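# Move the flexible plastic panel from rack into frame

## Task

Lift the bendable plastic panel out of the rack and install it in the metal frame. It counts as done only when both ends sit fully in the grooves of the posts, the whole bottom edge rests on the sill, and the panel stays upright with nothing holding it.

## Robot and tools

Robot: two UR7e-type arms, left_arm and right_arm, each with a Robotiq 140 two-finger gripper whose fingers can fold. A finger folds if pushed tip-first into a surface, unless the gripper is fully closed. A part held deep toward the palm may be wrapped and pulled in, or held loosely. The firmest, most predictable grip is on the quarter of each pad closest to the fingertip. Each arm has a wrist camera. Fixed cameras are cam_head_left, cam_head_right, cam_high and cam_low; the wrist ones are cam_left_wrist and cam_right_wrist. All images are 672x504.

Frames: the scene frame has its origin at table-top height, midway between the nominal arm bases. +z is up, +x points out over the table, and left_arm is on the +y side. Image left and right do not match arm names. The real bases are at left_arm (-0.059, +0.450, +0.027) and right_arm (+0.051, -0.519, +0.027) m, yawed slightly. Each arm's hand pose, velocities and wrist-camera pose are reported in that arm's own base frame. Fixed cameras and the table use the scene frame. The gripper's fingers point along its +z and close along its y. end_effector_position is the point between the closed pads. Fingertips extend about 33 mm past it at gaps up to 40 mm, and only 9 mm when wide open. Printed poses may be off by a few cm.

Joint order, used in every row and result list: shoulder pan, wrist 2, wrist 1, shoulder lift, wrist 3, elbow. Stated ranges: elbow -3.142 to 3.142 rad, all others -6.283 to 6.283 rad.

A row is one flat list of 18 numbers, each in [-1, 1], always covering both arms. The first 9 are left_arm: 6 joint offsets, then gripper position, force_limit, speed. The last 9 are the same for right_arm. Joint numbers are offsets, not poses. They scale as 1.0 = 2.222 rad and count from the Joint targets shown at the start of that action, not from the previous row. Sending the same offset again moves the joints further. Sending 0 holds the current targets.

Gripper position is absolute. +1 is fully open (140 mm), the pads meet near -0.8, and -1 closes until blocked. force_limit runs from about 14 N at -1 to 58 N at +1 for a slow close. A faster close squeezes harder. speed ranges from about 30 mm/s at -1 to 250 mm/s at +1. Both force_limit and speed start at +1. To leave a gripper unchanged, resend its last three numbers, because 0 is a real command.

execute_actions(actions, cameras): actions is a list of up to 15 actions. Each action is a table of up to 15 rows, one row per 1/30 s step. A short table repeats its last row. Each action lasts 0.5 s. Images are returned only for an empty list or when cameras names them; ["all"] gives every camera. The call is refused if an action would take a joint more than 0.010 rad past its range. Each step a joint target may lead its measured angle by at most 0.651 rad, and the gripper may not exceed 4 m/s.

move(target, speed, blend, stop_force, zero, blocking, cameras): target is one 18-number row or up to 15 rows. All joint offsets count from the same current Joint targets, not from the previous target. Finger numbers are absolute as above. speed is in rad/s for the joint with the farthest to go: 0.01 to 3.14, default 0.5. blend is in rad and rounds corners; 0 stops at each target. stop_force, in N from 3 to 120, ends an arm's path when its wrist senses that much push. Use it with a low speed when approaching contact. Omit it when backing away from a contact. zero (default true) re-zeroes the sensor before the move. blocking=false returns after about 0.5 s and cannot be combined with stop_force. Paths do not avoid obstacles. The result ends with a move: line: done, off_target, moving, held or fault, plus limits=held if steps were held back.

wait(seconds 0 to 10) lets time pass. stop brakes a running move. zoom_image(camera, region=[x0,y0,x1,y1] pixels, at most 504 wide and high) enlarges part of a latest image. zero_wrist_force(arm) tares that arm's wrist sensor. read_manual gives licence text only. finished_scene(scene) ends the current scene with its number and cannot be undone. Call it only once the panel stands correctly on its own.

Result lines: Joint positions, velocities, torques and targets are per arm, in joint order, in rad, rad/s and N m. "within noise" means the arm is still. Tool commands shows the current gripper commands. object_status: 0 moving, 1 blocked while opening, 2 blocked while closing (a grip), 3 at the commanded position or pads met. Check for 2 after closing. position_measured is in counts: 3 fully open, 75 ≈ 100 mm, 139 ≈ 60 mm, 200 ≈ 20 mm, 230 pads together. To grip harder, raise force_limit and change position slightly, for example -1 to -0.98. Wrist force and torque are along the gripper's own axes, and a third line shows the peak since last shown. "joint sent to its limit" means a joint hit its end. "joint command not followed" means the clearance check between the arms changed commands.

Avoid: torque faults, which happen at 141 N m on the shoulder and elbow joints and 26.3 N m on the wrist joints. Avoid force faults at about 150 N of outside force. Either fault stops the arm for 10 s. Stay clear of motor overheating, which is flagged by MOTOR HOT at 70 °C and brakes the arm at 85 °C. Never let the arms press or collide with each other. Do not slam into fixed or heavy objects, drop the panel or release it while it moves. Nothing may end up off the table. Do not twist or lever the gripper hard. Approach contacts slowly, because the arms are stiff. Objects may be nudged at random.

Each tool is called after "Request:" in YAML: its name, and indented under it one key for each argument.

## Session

Request:
execute_actions:
  actions: []

Scene clock: 0.00 s.
left_arm: end_effector_position=(+0.3227, -0.0367, +0.1395) position_measured=3 object_status=3 end_effector_quat_wxyz=(-0.049, +0.909, -0.394, +0.124) | right_arm: end_effector_position=(+1.0232, +0.3931, +0.3299) position_measured=3 object_status=3 end_effector_quat_wxyz=(-0.281, +0.783, -0.059, +0.552)
Joint names: [shoulder pan, wrist 2, wrist 1, shoulder lift, wrist 3, elbow]
Joint positions: left_arm=[-0.721 -1.403 -1.938 -2.296 3.256 2.454] | right_arm=[0.187 -1.368 -3.062 -0.507 3.638 0.668]
Joint velocities: within noise
Joint torques (N m): no reading
Wrist force (N): no reading
Wrist torque (N m): no reading
Wrist force, peak (N): no reading
Joint targets: left_arm=[-0.721 -1.403 -1.938 -2.296 3.256 2.454] | right_arm=[0.187 -1.368 -3.062 -0.507 3.638 0.668]
Tool commands: left_gripper/position=+1.0 left_gripper/force_limit=+1.0 left_gripper/speed=+1.0 right_gripper/position=+1.0 right_gripper/force_limit=+1.0 right_gripper/speed=+1.0

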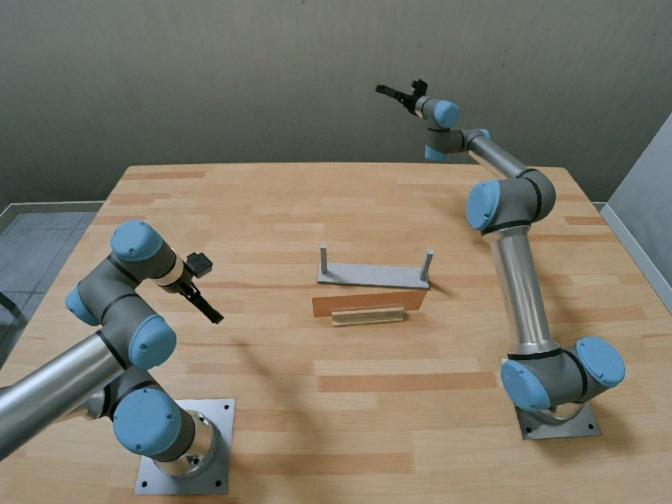

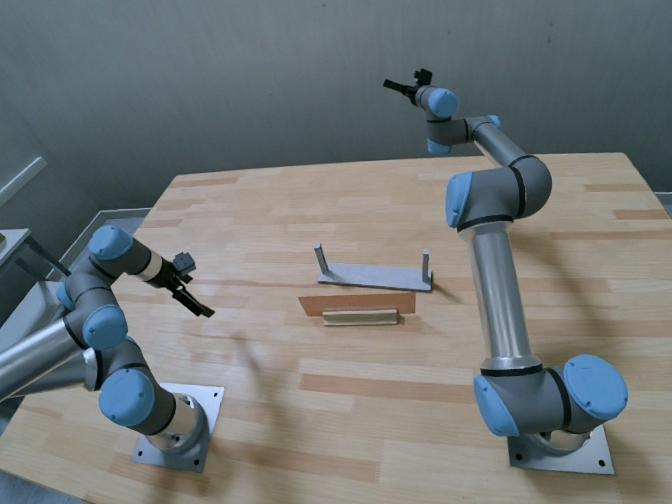

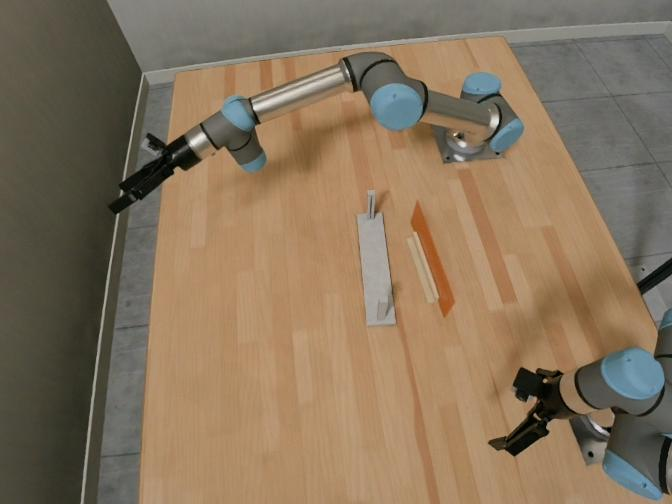

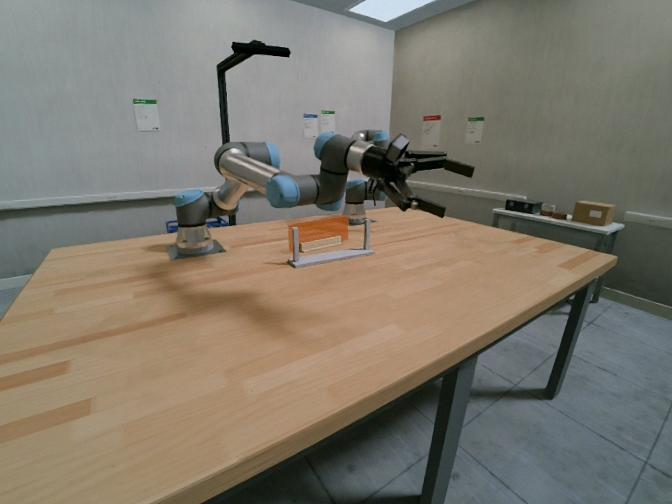

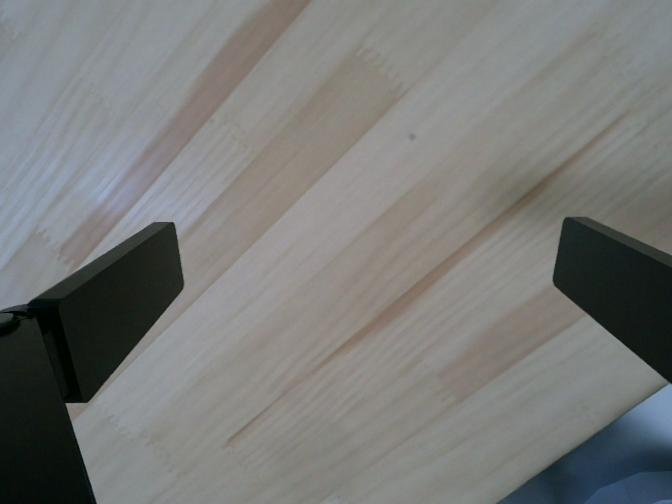

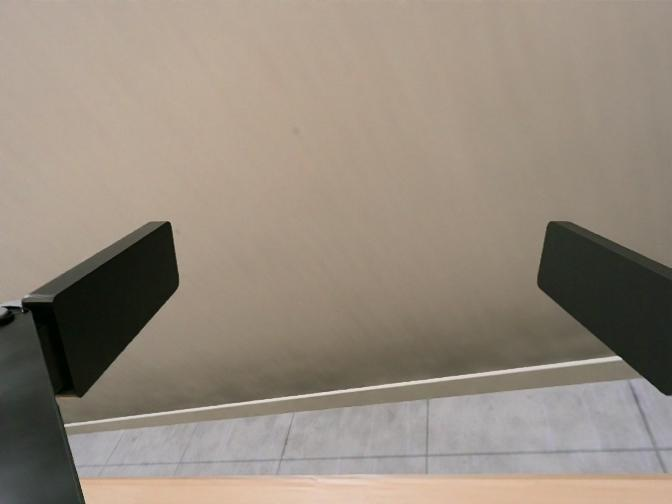

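Request:
move:
  target: [-0.1709,-0.0756,0.1633,0.3670,-0.9999,-0.4361,1,-1,-1,0.2263,-0.0914,0.6686,-0.5134,0.7683,0.4434,1,-1,-1]
  speed: 1.2

Request:
move:
  target: [0,0,0,0,-0.2427,0,1,-1,-1,0,0,0,0,0,0,1,-1,-1]
  speed: 1.0
  cameras: ["cam_left_wrist","cam_right_wrist","cam_low"]

Request:
zoom_image:
  camera: "cam_left_wrist"
  region: [430, 340, 560, 500]

Request:
zoom_image:
  camera: "cam_right_wrist"
  region: [140, 360, 270, 500]

Request:
zoom_image:
  camera: "cam_left_wrist"
  region: [470, 20, 640, 130]

Request:
zoom_image:
  camera: "cam_right_wrist"
  region: [80, 60, 250, 170]

Scene clock: 12.00 s.
left_arm: end_effector_position=(+0.3592, -0.4121, +0.2729) position_measured=3 object_status=3 end_effector_quat_wxyz=(+0.000, +0.876, +0.482, +0.000) | right_arm: end_effector_position=(+0.2695, +0.3951, +0.2729) position_measured=3 object_status=3 end_effector_quat_wxyz=(+0.000, +0.727, -0.687, +0.000)
Joint names: [shoulder pan, wrist 2, wrist 1, shoulder lift, wrist 3, elbow]
Joint positions: left_arm=[-1.1 -1.571 -1.576 -1.481 1.034 1.485] | right_arm=[0.69 -1.571 -1.576 -1.647 5.345 1.653]
Joint torques (N m): left_arm=[-7.19 -1.64 -1.44 -19.56 -1.48 -38.93] | right_arm=[12.66 -2.06 -1.63 -27.81 1.67 -13.59]
Wrist force (N): left_arm=[-1.0 0.8 -0.4] | right_arm=[3.2 -0.9 2.0]
Wrist torque (N m): left_arm=[0.21 0.12 0.06] | right_arm=[0.08 -0.69 -0.39]
Wrist force, peak (N): left_arm=[-2.0 1.6 -0.6] | right_arm=[4.1 1.2 1.9]
Joint targets: left_arm=[-1.100 -1.571 -1.575 -1.481 1.034 1.485] | right_arm=[0.690 -1.571 -1.576 -1.648 5.345 1.653]
move: done

Scene clock: 13.43 s.
left_arm: end_effector_position=(+0.3592, -0.4122, +0.2729) position_measured=3 object_status=3 end_effector_quat_wxyz=(+0.000, +0.716, +0.698, +0.000) | right_arm: end_effector_position=(+0.2694, +0.3950, +0.2729) position_measured=3 object_status=3 end_effector_quat_wxyz=(+0.000, +0.727, -0.687, +0.000)
Joint names: [shoulder pan, wrist 2, wrist 1, shoulder lift, wrist 3, elbow]
Joint positions: left_arm=[-1.1 -1.571 -1.575 -1.481 0.495 1.485] | right_arm=[0.69 -1.571 -1.576 -1.648 5.345 1.653]
Joint torques (N m): left_arm=[-6.84 -1.49 -1.35 -20.59 -1.38 -37.62] | right_arm=[13.17 -2.21 -1.49 -28.09 2.05 -12.61]
Wrist force (N): left_arm=[-0.5 0.7 -0.5] | right_arm=[3.3 -0.9 1.9]
Wrist torque (N m): left_arm=[0.22 0.03 0.06] | right_arm=[0.09 -0.71 -0.38]
Wrist force, peak (N): left_arm=[-0.9 0.9 -0.5] | right_arm=[3.7 -0.8 2.0]
Joint targets: left_arm=[-1.100 -1.571 -1.575 -1.481 0.495 1.485] | right_arm=[0.690 -1.571 -1.576 -1.648 5.345 1.653]
move: done
Images, in order (width x height): cam_low 672x504, cam_left_wrist 672x504, cam_right_wrist 672x504.

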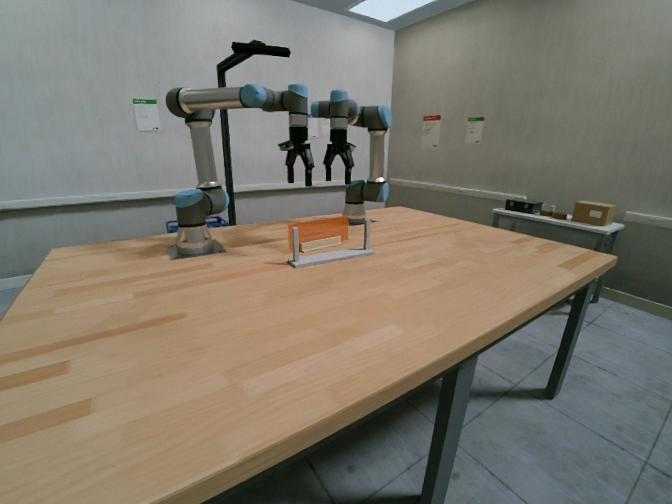

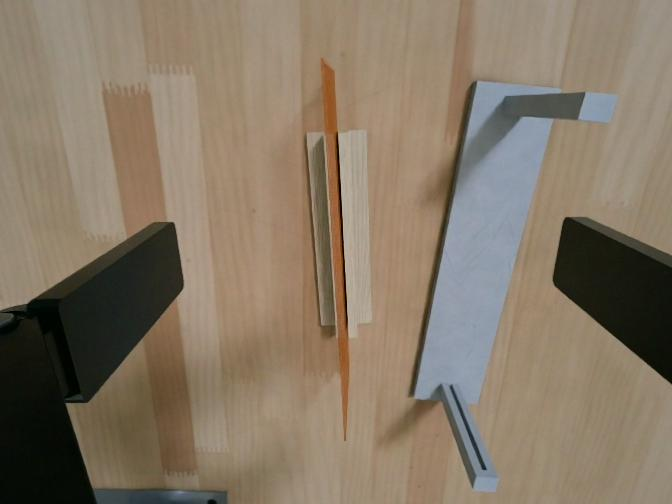

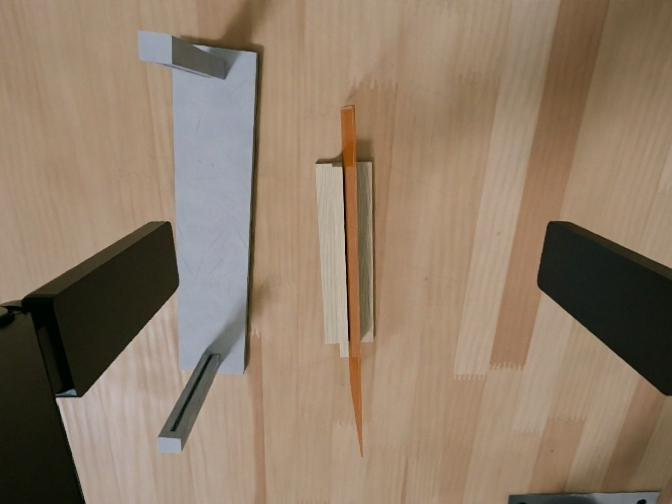

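Scaled by 3.150 from the camera's 672x504 image, which has a finer 960x720 frame.

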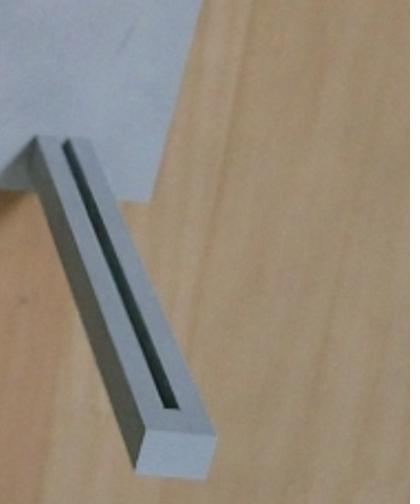

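Scaled by 3.600 from the camera's 672x504 image, which has a finer 960x720 frame.

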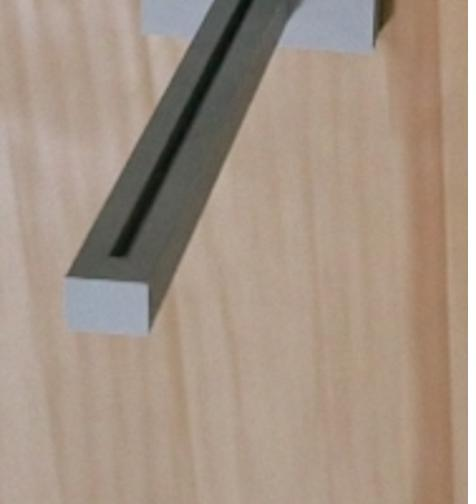

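Scaled by 2.965 from the camera's 672x504 image, which has a finer 960x720 frame.

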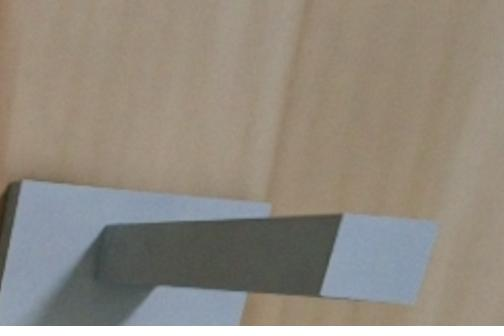

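Scaled by 2.965 from the camera's 672x504 image, which has a finer 960x720 frame.

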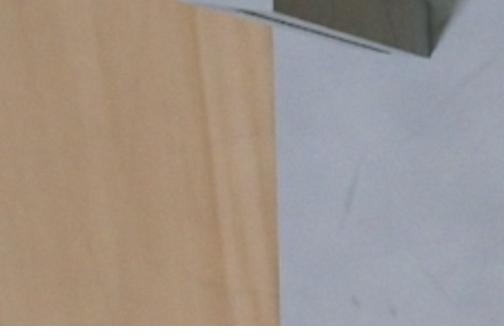

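Request:
zoom_image:
  camera: "cam_left_wrist"
  region: [290, 40, 380, 150]

Request:
zoom_image:
  camera: "cam_left_wrist"
  region: [300, 320, 390, 450]

Request:
zoom_image:
  camera: "cam_right_wrist"
  region: [300, 80, 390, 190]

Request:
zoom_image:
  camera: "cam_right_wrist"
  region: [310, 330, 400, 460]

Request:
zoom_image:
  camera: "cam_right_wrist"
  region: [130, 20, 270, 130]

Request:
zoom_image:
  camera: "cam_right_wrist"
  region: [140, 330, 270, 470]

Scaled by 4.582 from the camera's 672x504 image, which has a finer 960x720 frame.

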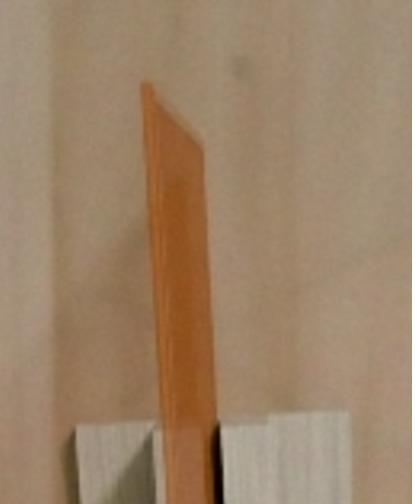

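Scaled by 3.877 from the camera's 672x504 image, which has a finer 960x720 frame.

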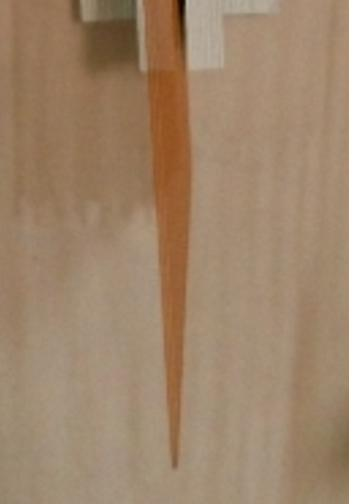

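Scaled by 4.582 from the camera's 672x504 image, which has a finer 960x720 frame.

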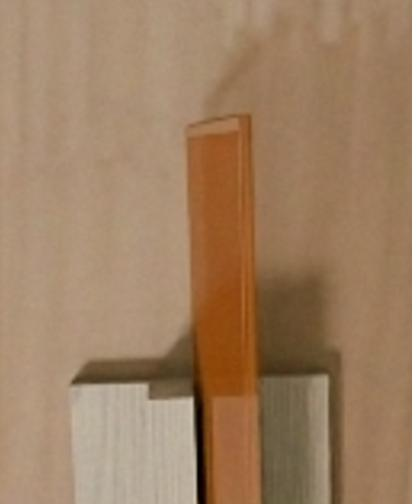

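Scaled by 3.877 from the camera's 672x504 image, which has a finer 960x720 frame.

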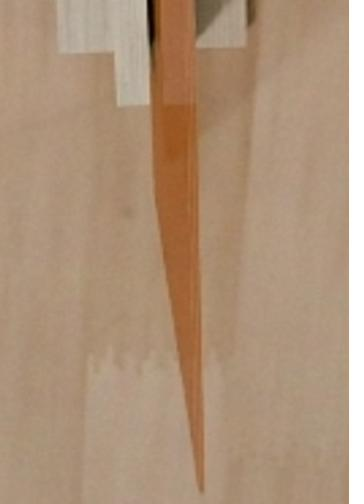

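Scaled by 3.600 from the camera's 672x504 image, which has a finer 960x720 frame.

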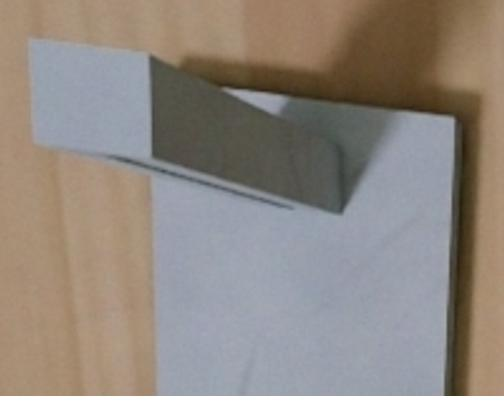

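Scaled by 3.600 from the camera's 672x504 image, which has a finer 960x720 frame.

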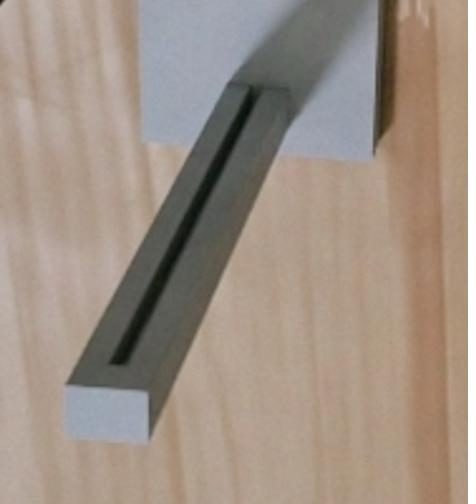

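Request:
move:
  target: [-0.0061,0,-0.1762,0.0147,-0.0317,0.1616,-0.1,-1,0,0.0194,0,-0.1797,0.0416,-0.0016,0.1383,-0.1,-1,0]
  speed: 0.4
  cameras: ["cam_left_wrist","cam_right_wrist"]

Scene clock: 45.50 s.
left_arm: end_effector_position=(+0.3462, -0.4021, +0.1220) position_measured=141 object_status=3 end_effector_quat_wxyz=(+0.000, +0.696, +0.718, +0.000) | right_arm: end_effector_position=(+0.2576, +0.4112, +0.1217) position_measured=141 object_status=3 end_effector_quat_wxyz=(+0.000, +0.743, -0.669, +0.000)
Joint names: [shoulder pan, wrist 2, wrist 1, shoulder lift, wrist 3, elbow]
Joint positions: left_arm=[-1.114 -1.571 -1.967 -1.448 0.424 1.844] | right_arm=[0.733 -1.571 -1.975 -1.555 5.342 1.96]
Joint torques (N m): left_arm=[-6.91 -1.37 -3.59 -20.22 -1.51 -9.19] | right_arm=[13.15 -1.67 -4.64 -17.1 -1.99 -10.88]
Wrist force (N): left_arm=[-0.5 0.5 -0.2] | right_arm=[3.5 -0.5 2.0]
Wrist torque (N m): left_arm=[0.15 0.07 0.07] | right_arm=[0.13 -0.80 -0.24]
Wrist force, peak (N): left_arm=[-0.4 0.6 -2.0] | right_arm=[3.3 -0.6 3.2]
Joint targets: left_arm=[-1.114 -1.571 -1.967 -1.448 0.424 1.844] | right_arm=[0.733 -1.571 -1.975 -1.555 5.342 1.961]
move: done
Images, in order (width x height): cam_left_wrist 672x504, cam_right_wrist 672x504.

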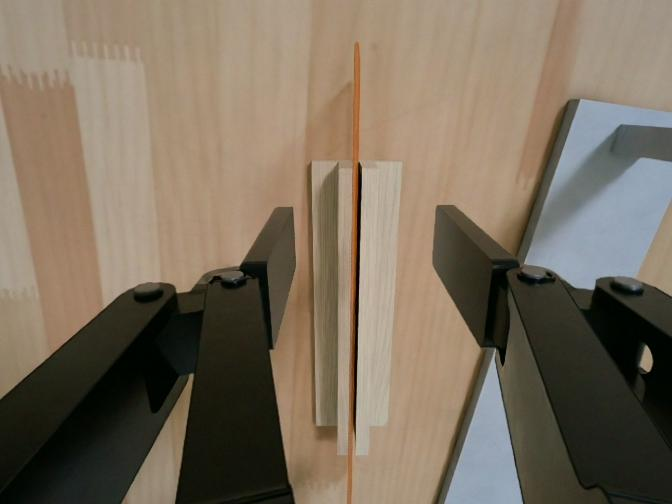

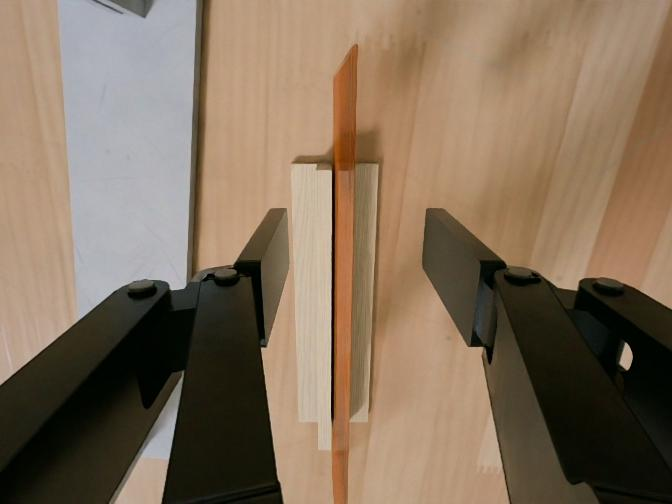

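Request:
move:
  target: [0,0,0,0,0,0,-1,0.3,-1,0,0,0,0,0,0,-1,0.3,-1]

Request:
wait:
  seconds: 0.8
  cameras: ["cam_left_wrist","cam_right_wrist","cam_low"]

Request:
move:
  target: [0,0,0.0703,-0.0203,0,-0.05,-1,0.3,-1,0,0,0.073,-0.0214,0,-0.0516,-1,0.3,-1]
  speed: 0.15
  cameras: ["cam_left_wrist","cam_right_wrist","cam_low"]

Request:
zoom_image:
  camera: "cam_low"
  region: [270, 180, 410, 280]

Scene clock: 55.97 s.
left_arm: end_effector_position=(+0.3462, -0.4021, +0.1218) position_measured=231 object_status=0 end_effector_quat_wxyz=(+0.000, +0.696, +0.718, +0.000) | right_arm: end_effector_position=(+0.2576, +0.4112, +0.1216) position_measured=231 object_status=0 end_effector_quat_wxyz=(+0.000, +0.743, -0.669, +0.000)
Joint names: [shoulder pan, wrist 2, wrist 1, shoulder lift, wrist 3, elbow]
Joint positions: left_arm=[-1.114 -1.571 -1.967 -1.448 0.424 1.844] | right_arm=[0.733 -1.571 -1.975 -1.555 5.342 1.961]
Joint torques (N m): left_arm=[-6.08 -0.97 -3.33 -19.89 -1.36 -10.23] | right_arm=[12.7 0.15 -2.19 -17.21 -1.95 -10.27]
Wrist force (N): left_arm=[-1.0 -0.5 -0.9] | right_arm=[3.1 -1.6 0.9]
Wrist torque (N m): left_arm=[0.17 0.11 0.15] | right_arm=[0.16 -0.81 -0.16]
Wrist force, peak (N): left_arm=[-1.1 -0.2 -1.2] | right_arm=[3.1 -2.3 1.9]
Joint targets: left_arm=[-1.114 -1.571 -1.967 -1.448 0.424 1.844] | right_arm=[0.733 -1.571 -1.975 -1.555 5.342 1.961]
move: done

Scene clock: 56.77 s.
left_arm: end_effector_position=(+0.3462, -0.4021, +0.1218) position_measured=231 object_status=3 end_effector_quat_wxyz=(+0.000, +0.696, +0.718, +0.000) | right_arm: end_effector_position=(+0.2576, +0.4112, +0.1216) position_measured=231 object_status=3 end_effector_quat_wxyz=(+0.000, +0.743, -0.669, +0.000)
Joint names: [shoulder pan, wrist 2, wrist 1, shoulder lift, wrist 3, elbow]
Joint positions: left_arm=[-1.114 -1.571 -1.967 -1.448 0.424 1.844] | right_arm=[0.733 -1.571 -1.975 -1.555 5.342 1.961]
Joint torques (N m): left_arm=[-3.82 -0.9 -2.66 -20.45 -1.4 -9.29] | right_arm=[12.13 0.33 -1.68 -17.38 -1.84 -11.05]
Wrist force (N): left_arm=[-0.9 -0.3 -1.4] | right_arm=[3.2 -1.8 0.4]
Wrist torque (N m): left_arm=[0.19 0.10 0.16] | right_arm=[0.15 -0.85 -0.15]
Wrist force, peak (N): left_arm=[-1.1 -0.4 -1.4] | right_arm=[3.3 -1.6 0.8]
Joint targets: left_arm=[-1.114 -1.571 -1.967 -1.448 0.424 1.844] | right_arm=[0.733 -1.571 -1.975 -1.555 5.342 1.961]
Tool commands: left_gripper/position=-1.0 left_gripper/force_limit=+0.3 left_gripper/speed=-1.0 right_gripper/position=-1.0 right_gripper/force_limit=+0.3 right_gripper/speed=-1.0
wait: 0.80 s; at rest by 0.17 s
Images, in order (width x height): cam_low 672x504, cam_left_wrist 672x504, cam_right_wrist 672x504.

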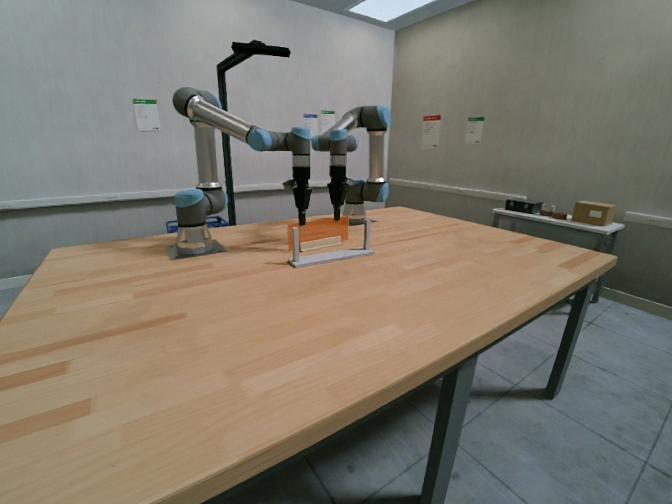

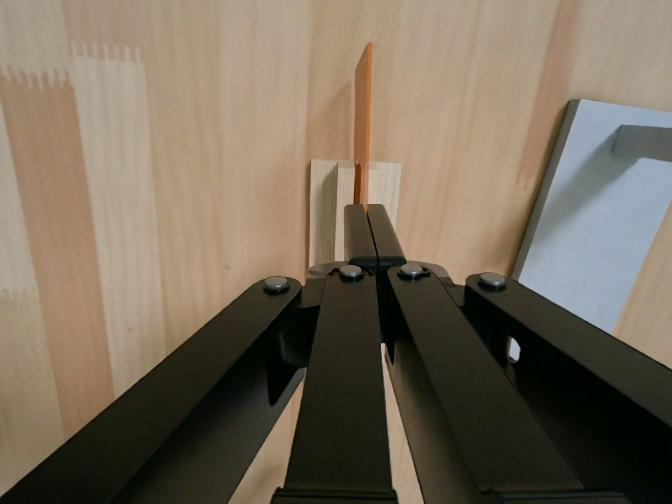

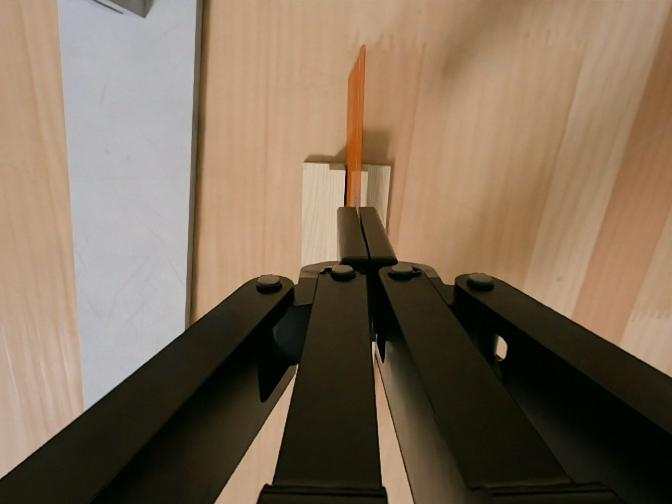

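Scene clock: 58.40 s.
left_arm: end_effector_position=(+0.3462, -0.4021, +0.1817) position_measured=231 object_status=3 end_effector_quat_wxyz=(+0.000, +0.696, +0.718, +0.000) | right_arm: end_effector_position=(+0.2576, +0.4112, +0.1815) position_measured=231 object_status=3 end_effector_quat_wxyz=(+0.000, +0.743, -0.669, +0.000)
Joint names: [shoulder pan, wrist 2, wrist 1, shoulder lift, wrist 3, elbow]
Joint positions: left_arm=[-1.114 -1.571 -1.811 -1.493 0.424 1.733] | right_arm=[0.733 -1.571 -1.814 -1.603 5.342 1.846]
Joint torques (N m): left_arm=[-0.9 -0.79 -1.51 -44.52 -1.4 -36.64] | right_arm=[11.45 0.95 -1.55 -28.88 -1.94 -38.24]
Wrist force (N): left_arm=[-0.6 -0.3 0.4] | right_arm=[3.2 -1.9 2.1]
Wrist torque (N m): left_arm=[0.19 0.08 0.16] | right_arm=[0.10 -0.72 -0.15]
Wrist force, peak (N): left_arm=[8.6 0.5 0.1] | right_arm=[10.5 -1.1 2.7]
Joint targets: left_arm=[-1.114 -1.571 -1.811 -1.493 0.424 1.733] | right_arm=[0.733 -1.571 -1.813 -1.603 5.342 1.846]
move: done
Images, in order (width x height): cam_low 672x504, cam_left_wrist 672x504, cam_right_wrist 672x504.

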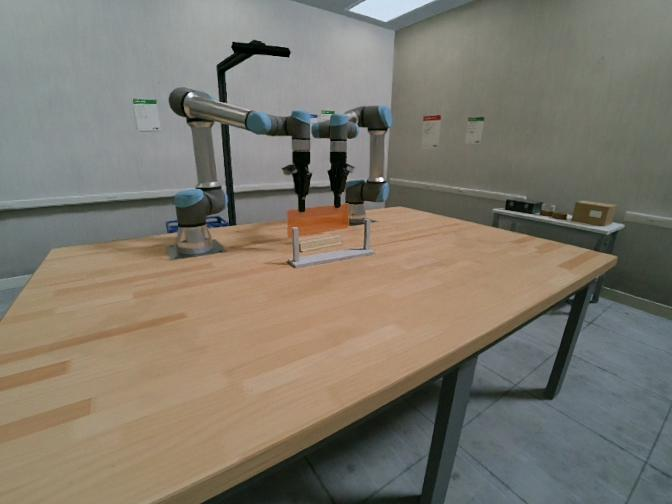

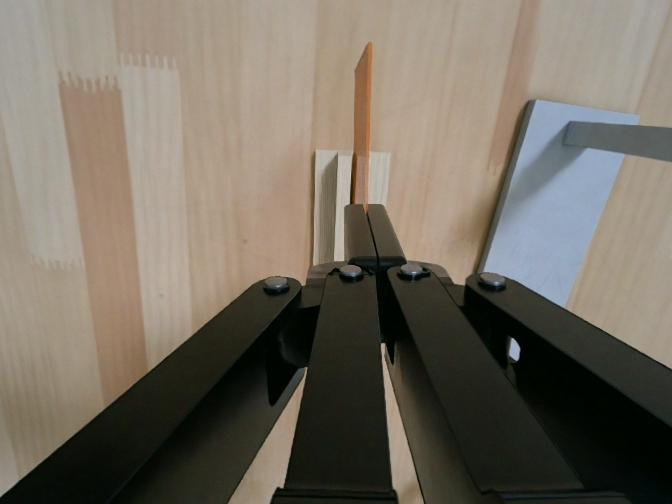

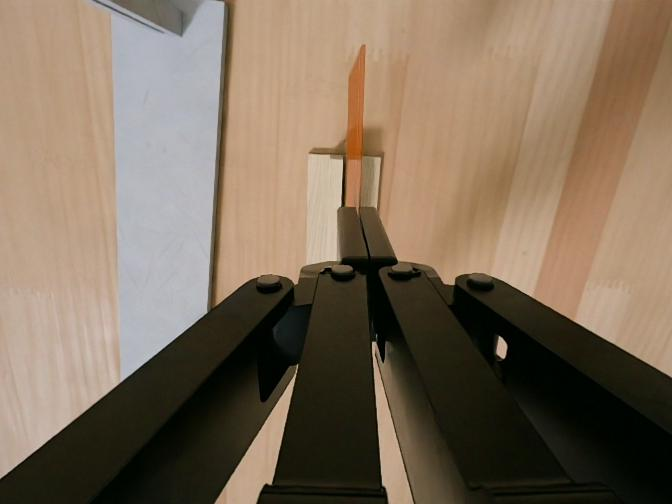

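Scaled by 3.600 from the camera's 672x504 image, which has a finer 960x720 frame.

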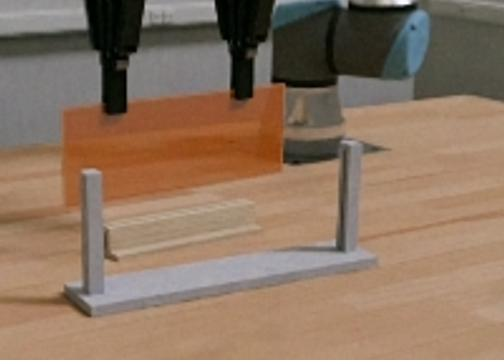

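Request:
move:
  target:
    - [0.0291,0,0.0072,0.0480,0.1765,-0.0551,-1,0.3,-1,-0.0323,0,-0.0005,0.0145,-0.1103,-0.0144,-1,0.3,-1]
    - [0.0527,0,0.0207,0.0988,0.3474,-0.1194,-1,0.3,-1,-0.0603,0,0,0.0343,-0.2158,-0.0348,-1,0.3,-1]
  speed: 0.25
  blend: 0.02
  cameras: ["cam_left_wrist","cam_right_wrist"]

Request:
zoom_image:
  camera: "cam_left_wrist"
  region: [310, 0, 450, 110]

Request:
zoom_image:
  camera: "cam_right_wrist"
  region: [250, 0, 390, 110]

Scene clock: 64.43 s.
left_arm: end_effector_position=(+0.4425, -0.4389, +0.1820) position_measured=231 object_status=3 end_effector_quat_wxyz=(+0.000, +0.890, +0.457, +0.000) | right_arm: end_effector_position=(+0.3373, +0.3916, +0.1820) position_measured=231 object_status=3 end_effector_quat_wxyz=(+0.000, +0.847, -0.532, +0.000)
Joint names: [shoulder pan, wrist 2, wrist 1, shoulder lift, wrist 3, elbow]
Joint positions: left_arm=[-0.997 -1.571 -1.765 -1.274 1.196 1.468] | right_arm=[0.599 -1.571 -1.813 -1.527 4.862 1.769]
Joint torques (N m): left_arm=[7.17 -0.34 -3.04 -30.05 1.47 -39.18] | right_arm=[-7.97 2.74 -3.08 -20.28 -2.33 -40.66]
Wrist force (N): left_arm=[5.7 -2.6 0.0] | right_arm=[8.4 1.9 3.0]
Wrist torque (N m): left_arm=[0.20 0.02 -0.32] | right_arm=[-0.07 -0.40 -0.01]
Wrist force, peak (N): left_arm=[9.8 -2.9 0.0] | right_arm=[11.8 2.2 2.3]
Joint targets: left_arm=[-0.997 -1.571 -1.765 -1.274 1.196 1.468] | right_arm=[0.599 -1.571 -1.813 -1.527 4.862 1.769]
move: done
Images, in order (width x height): cam_left_wrist 672x504, cam_right_wrist 672x504.

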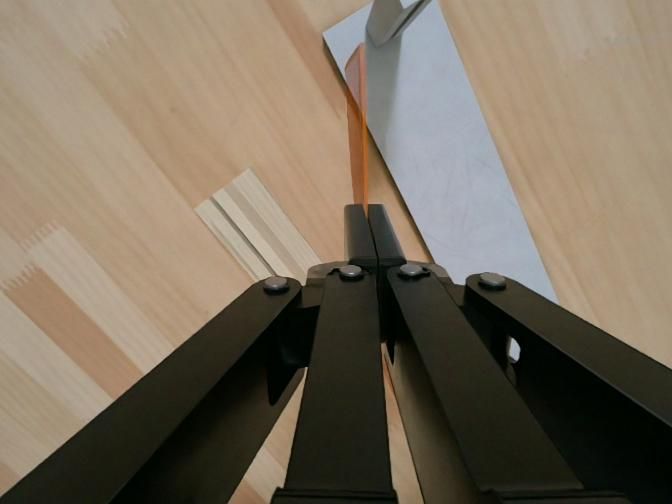

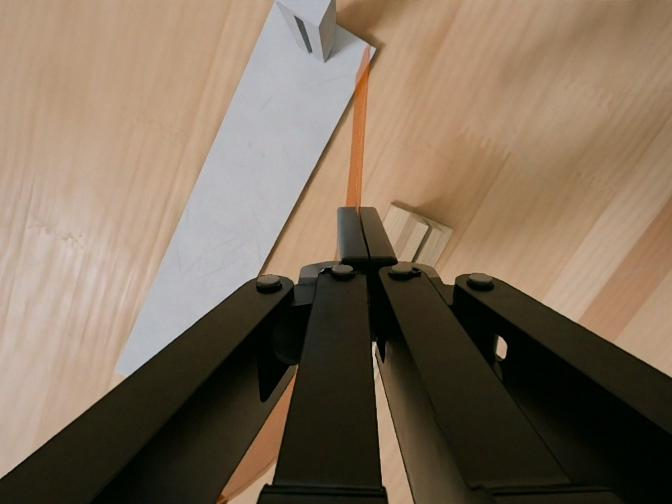

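Scaled by 3.600 from the camera's 672x504 image, which has a finer 960x720 frame.

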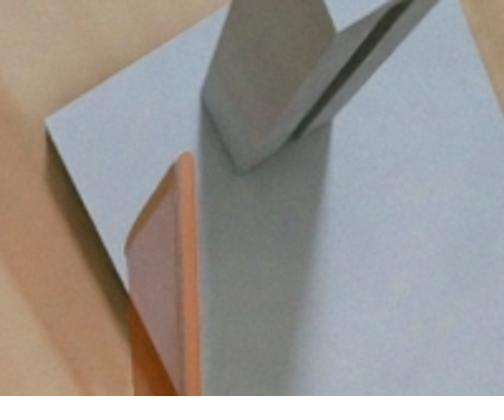

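Scaled by 3.600 from the camera's 672x504 image, which has a finer 960x720 frame.

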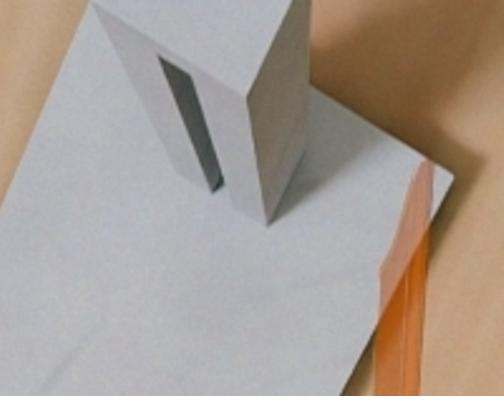

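Request:
move:
  target:
    - [0.0193,0,0.0101,0.0286,0.0192,-0.0386,-1,0.3,-1,-0.0152,0,0.0018,0.0223,-0.015,-0.024,-1,0.3,-1]
    - [0.0193,0,-0.0375,0.0392,0.0192,-0.0015,-1,0.3,-1,-0.0152,0,-0.0493,0.0361,-0.015,0.0133,-1,0.3,-1]
  speed: 0.1
  stop_force: 12

Request:
move:
  target: [0,0,-0.0213,0.0063,0,0.0150,-1,0.3,-1,0,0,-0.0234,0.0081,0,0.0154,-1,0.3,-1]
  speed: 0.02
  stop_force: 4
  cameras: ["cam_left_wrist","cam_right_wrist","cam_low"]

Request:
zoom_image:
  camera: "cam_left_wrist"
  region: [310, 0, 450, 110]

Request:
zoom_image:
  camera: "cam_right_wrist"
  region: [290, 0, 430, 110]

Request:
zoom_image:
  camera: "cam_low"
  region: [275, 190, 395, 280]

Scene clock: 80.77 s.
left_arm: end_effector_position=(+0.4766, -0.4416, +0.1377) position_measured=231 object_status=3 end_effector_quat_wxyz=(+0.000, +0.890, +0.457, +0.000) | right_arm: end_effector_position=(+0.3683, +0.3914, +0.1379) position_measured=231 object_status=3 end_effector_quat_wxyz=(+0.000, +0.847, -0.532, +0.000)
Joint names: [shoulder pan, wrist 2, wrist 1, shoulder lift, wrist 3, elbow]
Joint positions: left_arm=[-0.954 -1.571 -1.848 -1.187 1.239 1.465] | right_arm=[0.565 -1.571 -1.923 -1.446 4.829 1.798]
Joint torques (N m): left_arm=[6.19 -0.08 -4.94 -32.91 1.5 -12.13] | right_arm=[-8.34 0.97 -5.87 -23.76 -2.31 -12.83]
Wrist force (N): left_arm=[3.9 -2.0 0.1] | right_arm=[7.3 0.7 3.1]
Wrist torque (N m): left_arm=[0.20 0.02 -0.28] | right_arm=[-0.07 -0.49 0.07]
Wrist force, peak (N): left_arm=[6.7 -3.0 -0.8] | right_arm=[9.3 1.9 2.7]
Joint targets: left_arm=[-0.954 -1.571 -1.848 -1.187 1.239 1.465] | right_arm=[0.565 -1.571 -1.923 -1.446 4.829 1.798]
move: done

Scene clock: 83.73 s.
left_arm: end_effector_position=(+0.4767, -0.4417, +0.1258) position_measured=231 object_status=3 end_effector_quat_wxyz=(+0.000, +0.890, +0.457, +0.000) | right_arm: end_effector_position=(+0.3684, +0.3915, +0.1256) position_measured=231 object_status=3 end_effector_quat_wxyz=(+0.000, +0.847, -0.532, +0.000)
Joint names: [shoulder pan, wrist 2, wrist 1, shoulder lift, wrist 3, elbow]
Joint positions: left_arm=[-0.954 -1.571 -1.876 -1.178 1.239 1.484] | right_arm=[0.565 -1.571 -1.955 -1.435 4.829 1.819]
Joint torques (N m): left_arm=[6.93 0.01 -2.44 -55.37 1.49 -36.48] | right_arm=[-7.03 0.26 -2.3 -33.66 -2.29 -36.9]
Wrist force (N): left_arm=[3.9 -2.0 -4.5] | right_arm=[8.6 1.0 -2.7]
Wrist torque (N m): left_arm=[0.22 0.08 -0.27] | right_arm=[-0.11 -0.54 0.06]
Wrist force, peak (N): left_arm=[3.9 -2.2 -7.0] | right_arm=[8.5 1.1 -5.1]
Joint targets: left_arm=[-0.954 -1.571 -1.876 -1.178 1.239 1.484] | right_arm=[0.565 -1.571 -1.955 -1.435 4.829 1.819]
move: contact (left_arm, right_arm); left_arm: the wrist 1 is farthest, 0.019 rad from its target; right_arm: the wrist 1 is farthest, 0.020 rad from its target
Images, in order (width x height): cam_low 672x504, cam_left_wrist 672x504, cam_right_wrist 672x504.

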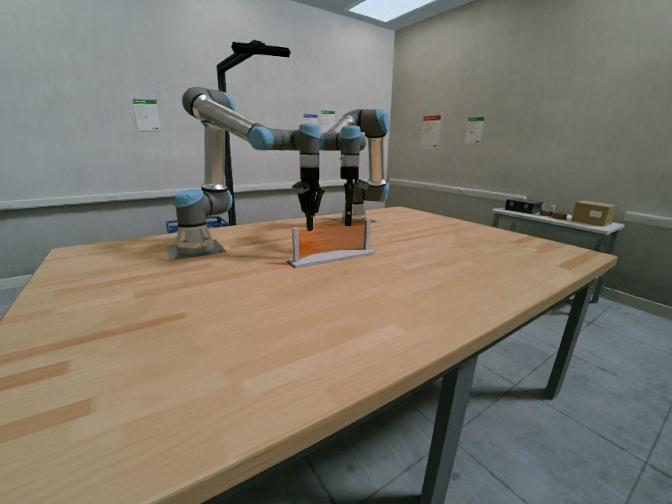

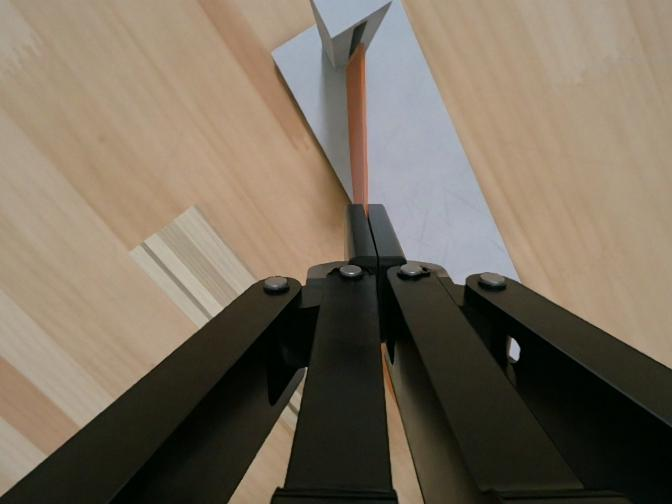

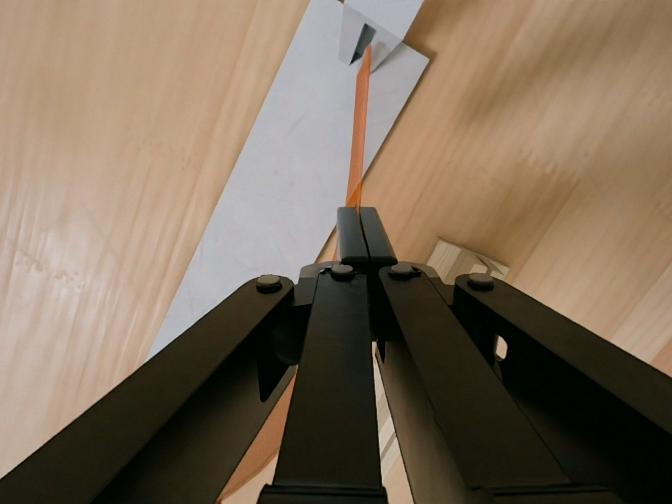

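Scaled by 3.600 from the camera's 672x504 image, which has a finer 960x720 frame.

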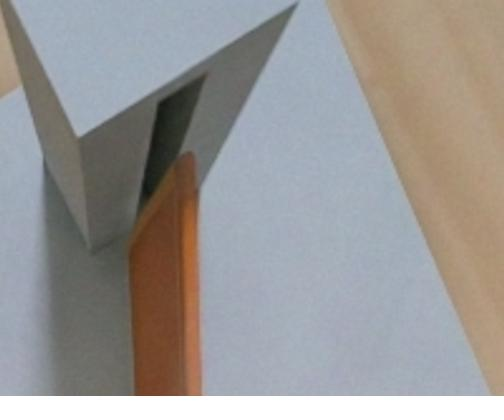

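Scaled by 3.600 from the camera's 672x504 image, which has a finer 960x720 frame.

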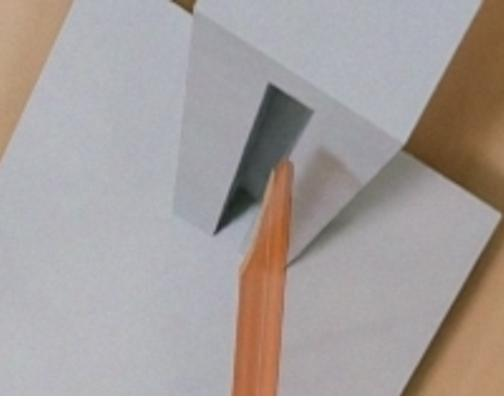

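Scaled by 4.200 from the camera's 672x504 image, which has a finer 960x720 frame.

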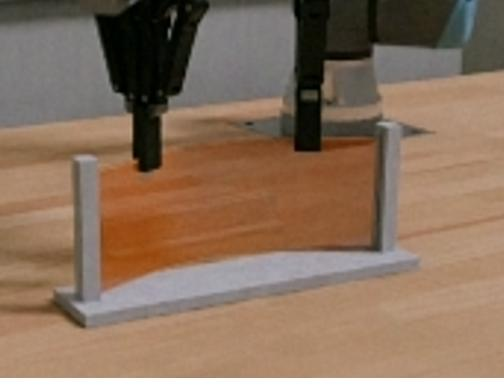

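Request:
move:
  target: [0.0110,0,0.0077,0.0122,-0.1016,-0.0202,-1,0.3,-1,-0.0117,0,0.0046,0.0086,0.1005,-0.0132,-1,0.3,-1]
  speed: 0.12
  stop_force: 15
  cameras: ["cam_left_wrist","cam_right_wrist"]

Request:
zoom_image:
  camera: "cam_left_wrist"
  region: [310, 0, 450, 110]

Request:
zoom_image:
  camera: "cam_right_wrist"
  region: [290, 0, 430, 110]

Scene clock: 100.60 s.
left_arm: end_effector_position=(+0.4950, -0.4402, +0.1280) position_measured=231 object_status=3 end_effector_quat_wxyz=(+0.000, +0.826, +0.564, +0.000) | right_arm: end_effector_position=(+0.3867, +0.3866, +0.1281) position_measured=231 object_status=3 end_effector_quat_wxyz=(+0.000, +0.774, -0.633, +0.000)
Joint names: [shoulder pan, wrist 2, wrist 1, shoulder lift, wrist 3, elbow]
Joint positions: left_arm=[-0.93 -1.571 -1.859 -1.151 1.013 1.439] | right_arm=[0.539 -1.571 -1.945 -1.416 5.052 1.79]
Joint torques (N m): left_arm=[11.17 -0.06 -1.33 -33.88 -1.32 -36.52] | right_arm=[-10.52 0.53 -1.23 -24.54 1.88 -37.34]
Wrist force (N): left_arm=[-2.4 0.4 0.2] | right_arm=[2.3 -1.5 2.6]
Wrist torque (N m): left_arm=[0.16 0.17 -0.07] | right_arm=[0.16 -0.71 -0.19]
Wrist force, peak (N): left_arm=[4.2 -2.1 -4.7] | right_arm=[8.7 1.2 -3.0]
Joint targets: left_arm=[-0.930 -1.571 -1.859 -1.151 1.013 1.439] | right_arm=[0.539 -1.571 -1.945 -1.416 5.052 1.790]
move: done
Images, in order (width x height): cam_left_wrist 672x504, cam_right_wrist 672x504.

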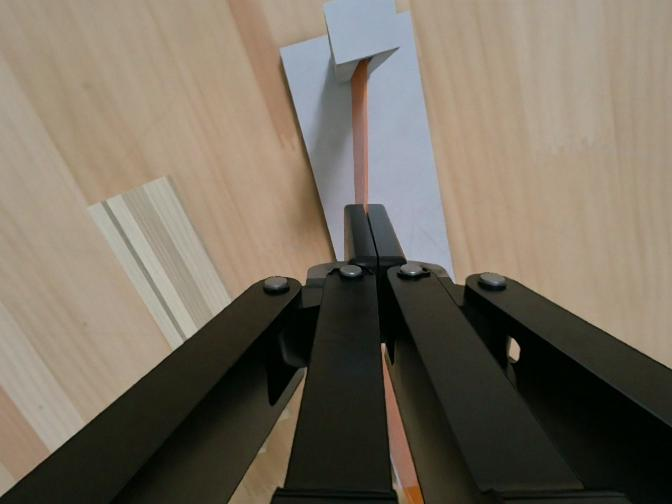

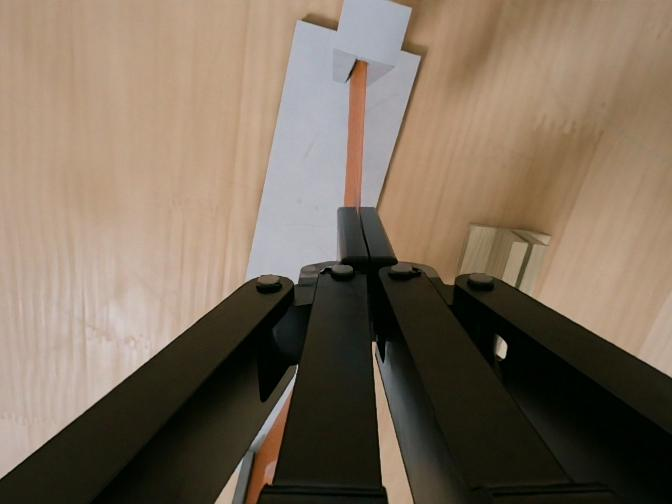

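Scaled by 3.600 from the camera's 672x504 image, which has a finer 960x720 frame.

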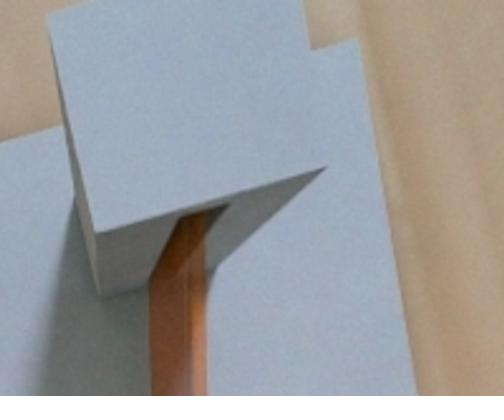

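Scaled by 3.600 from the camera's 672x504 image, which has a finer 960x720 frame.

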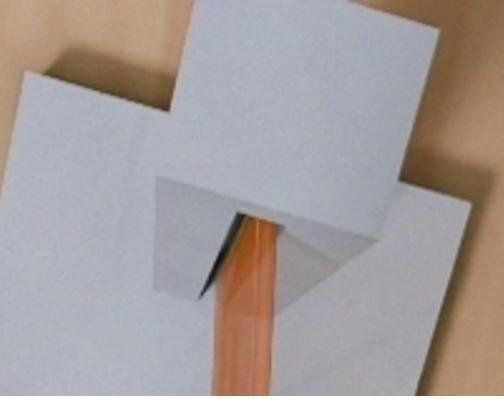

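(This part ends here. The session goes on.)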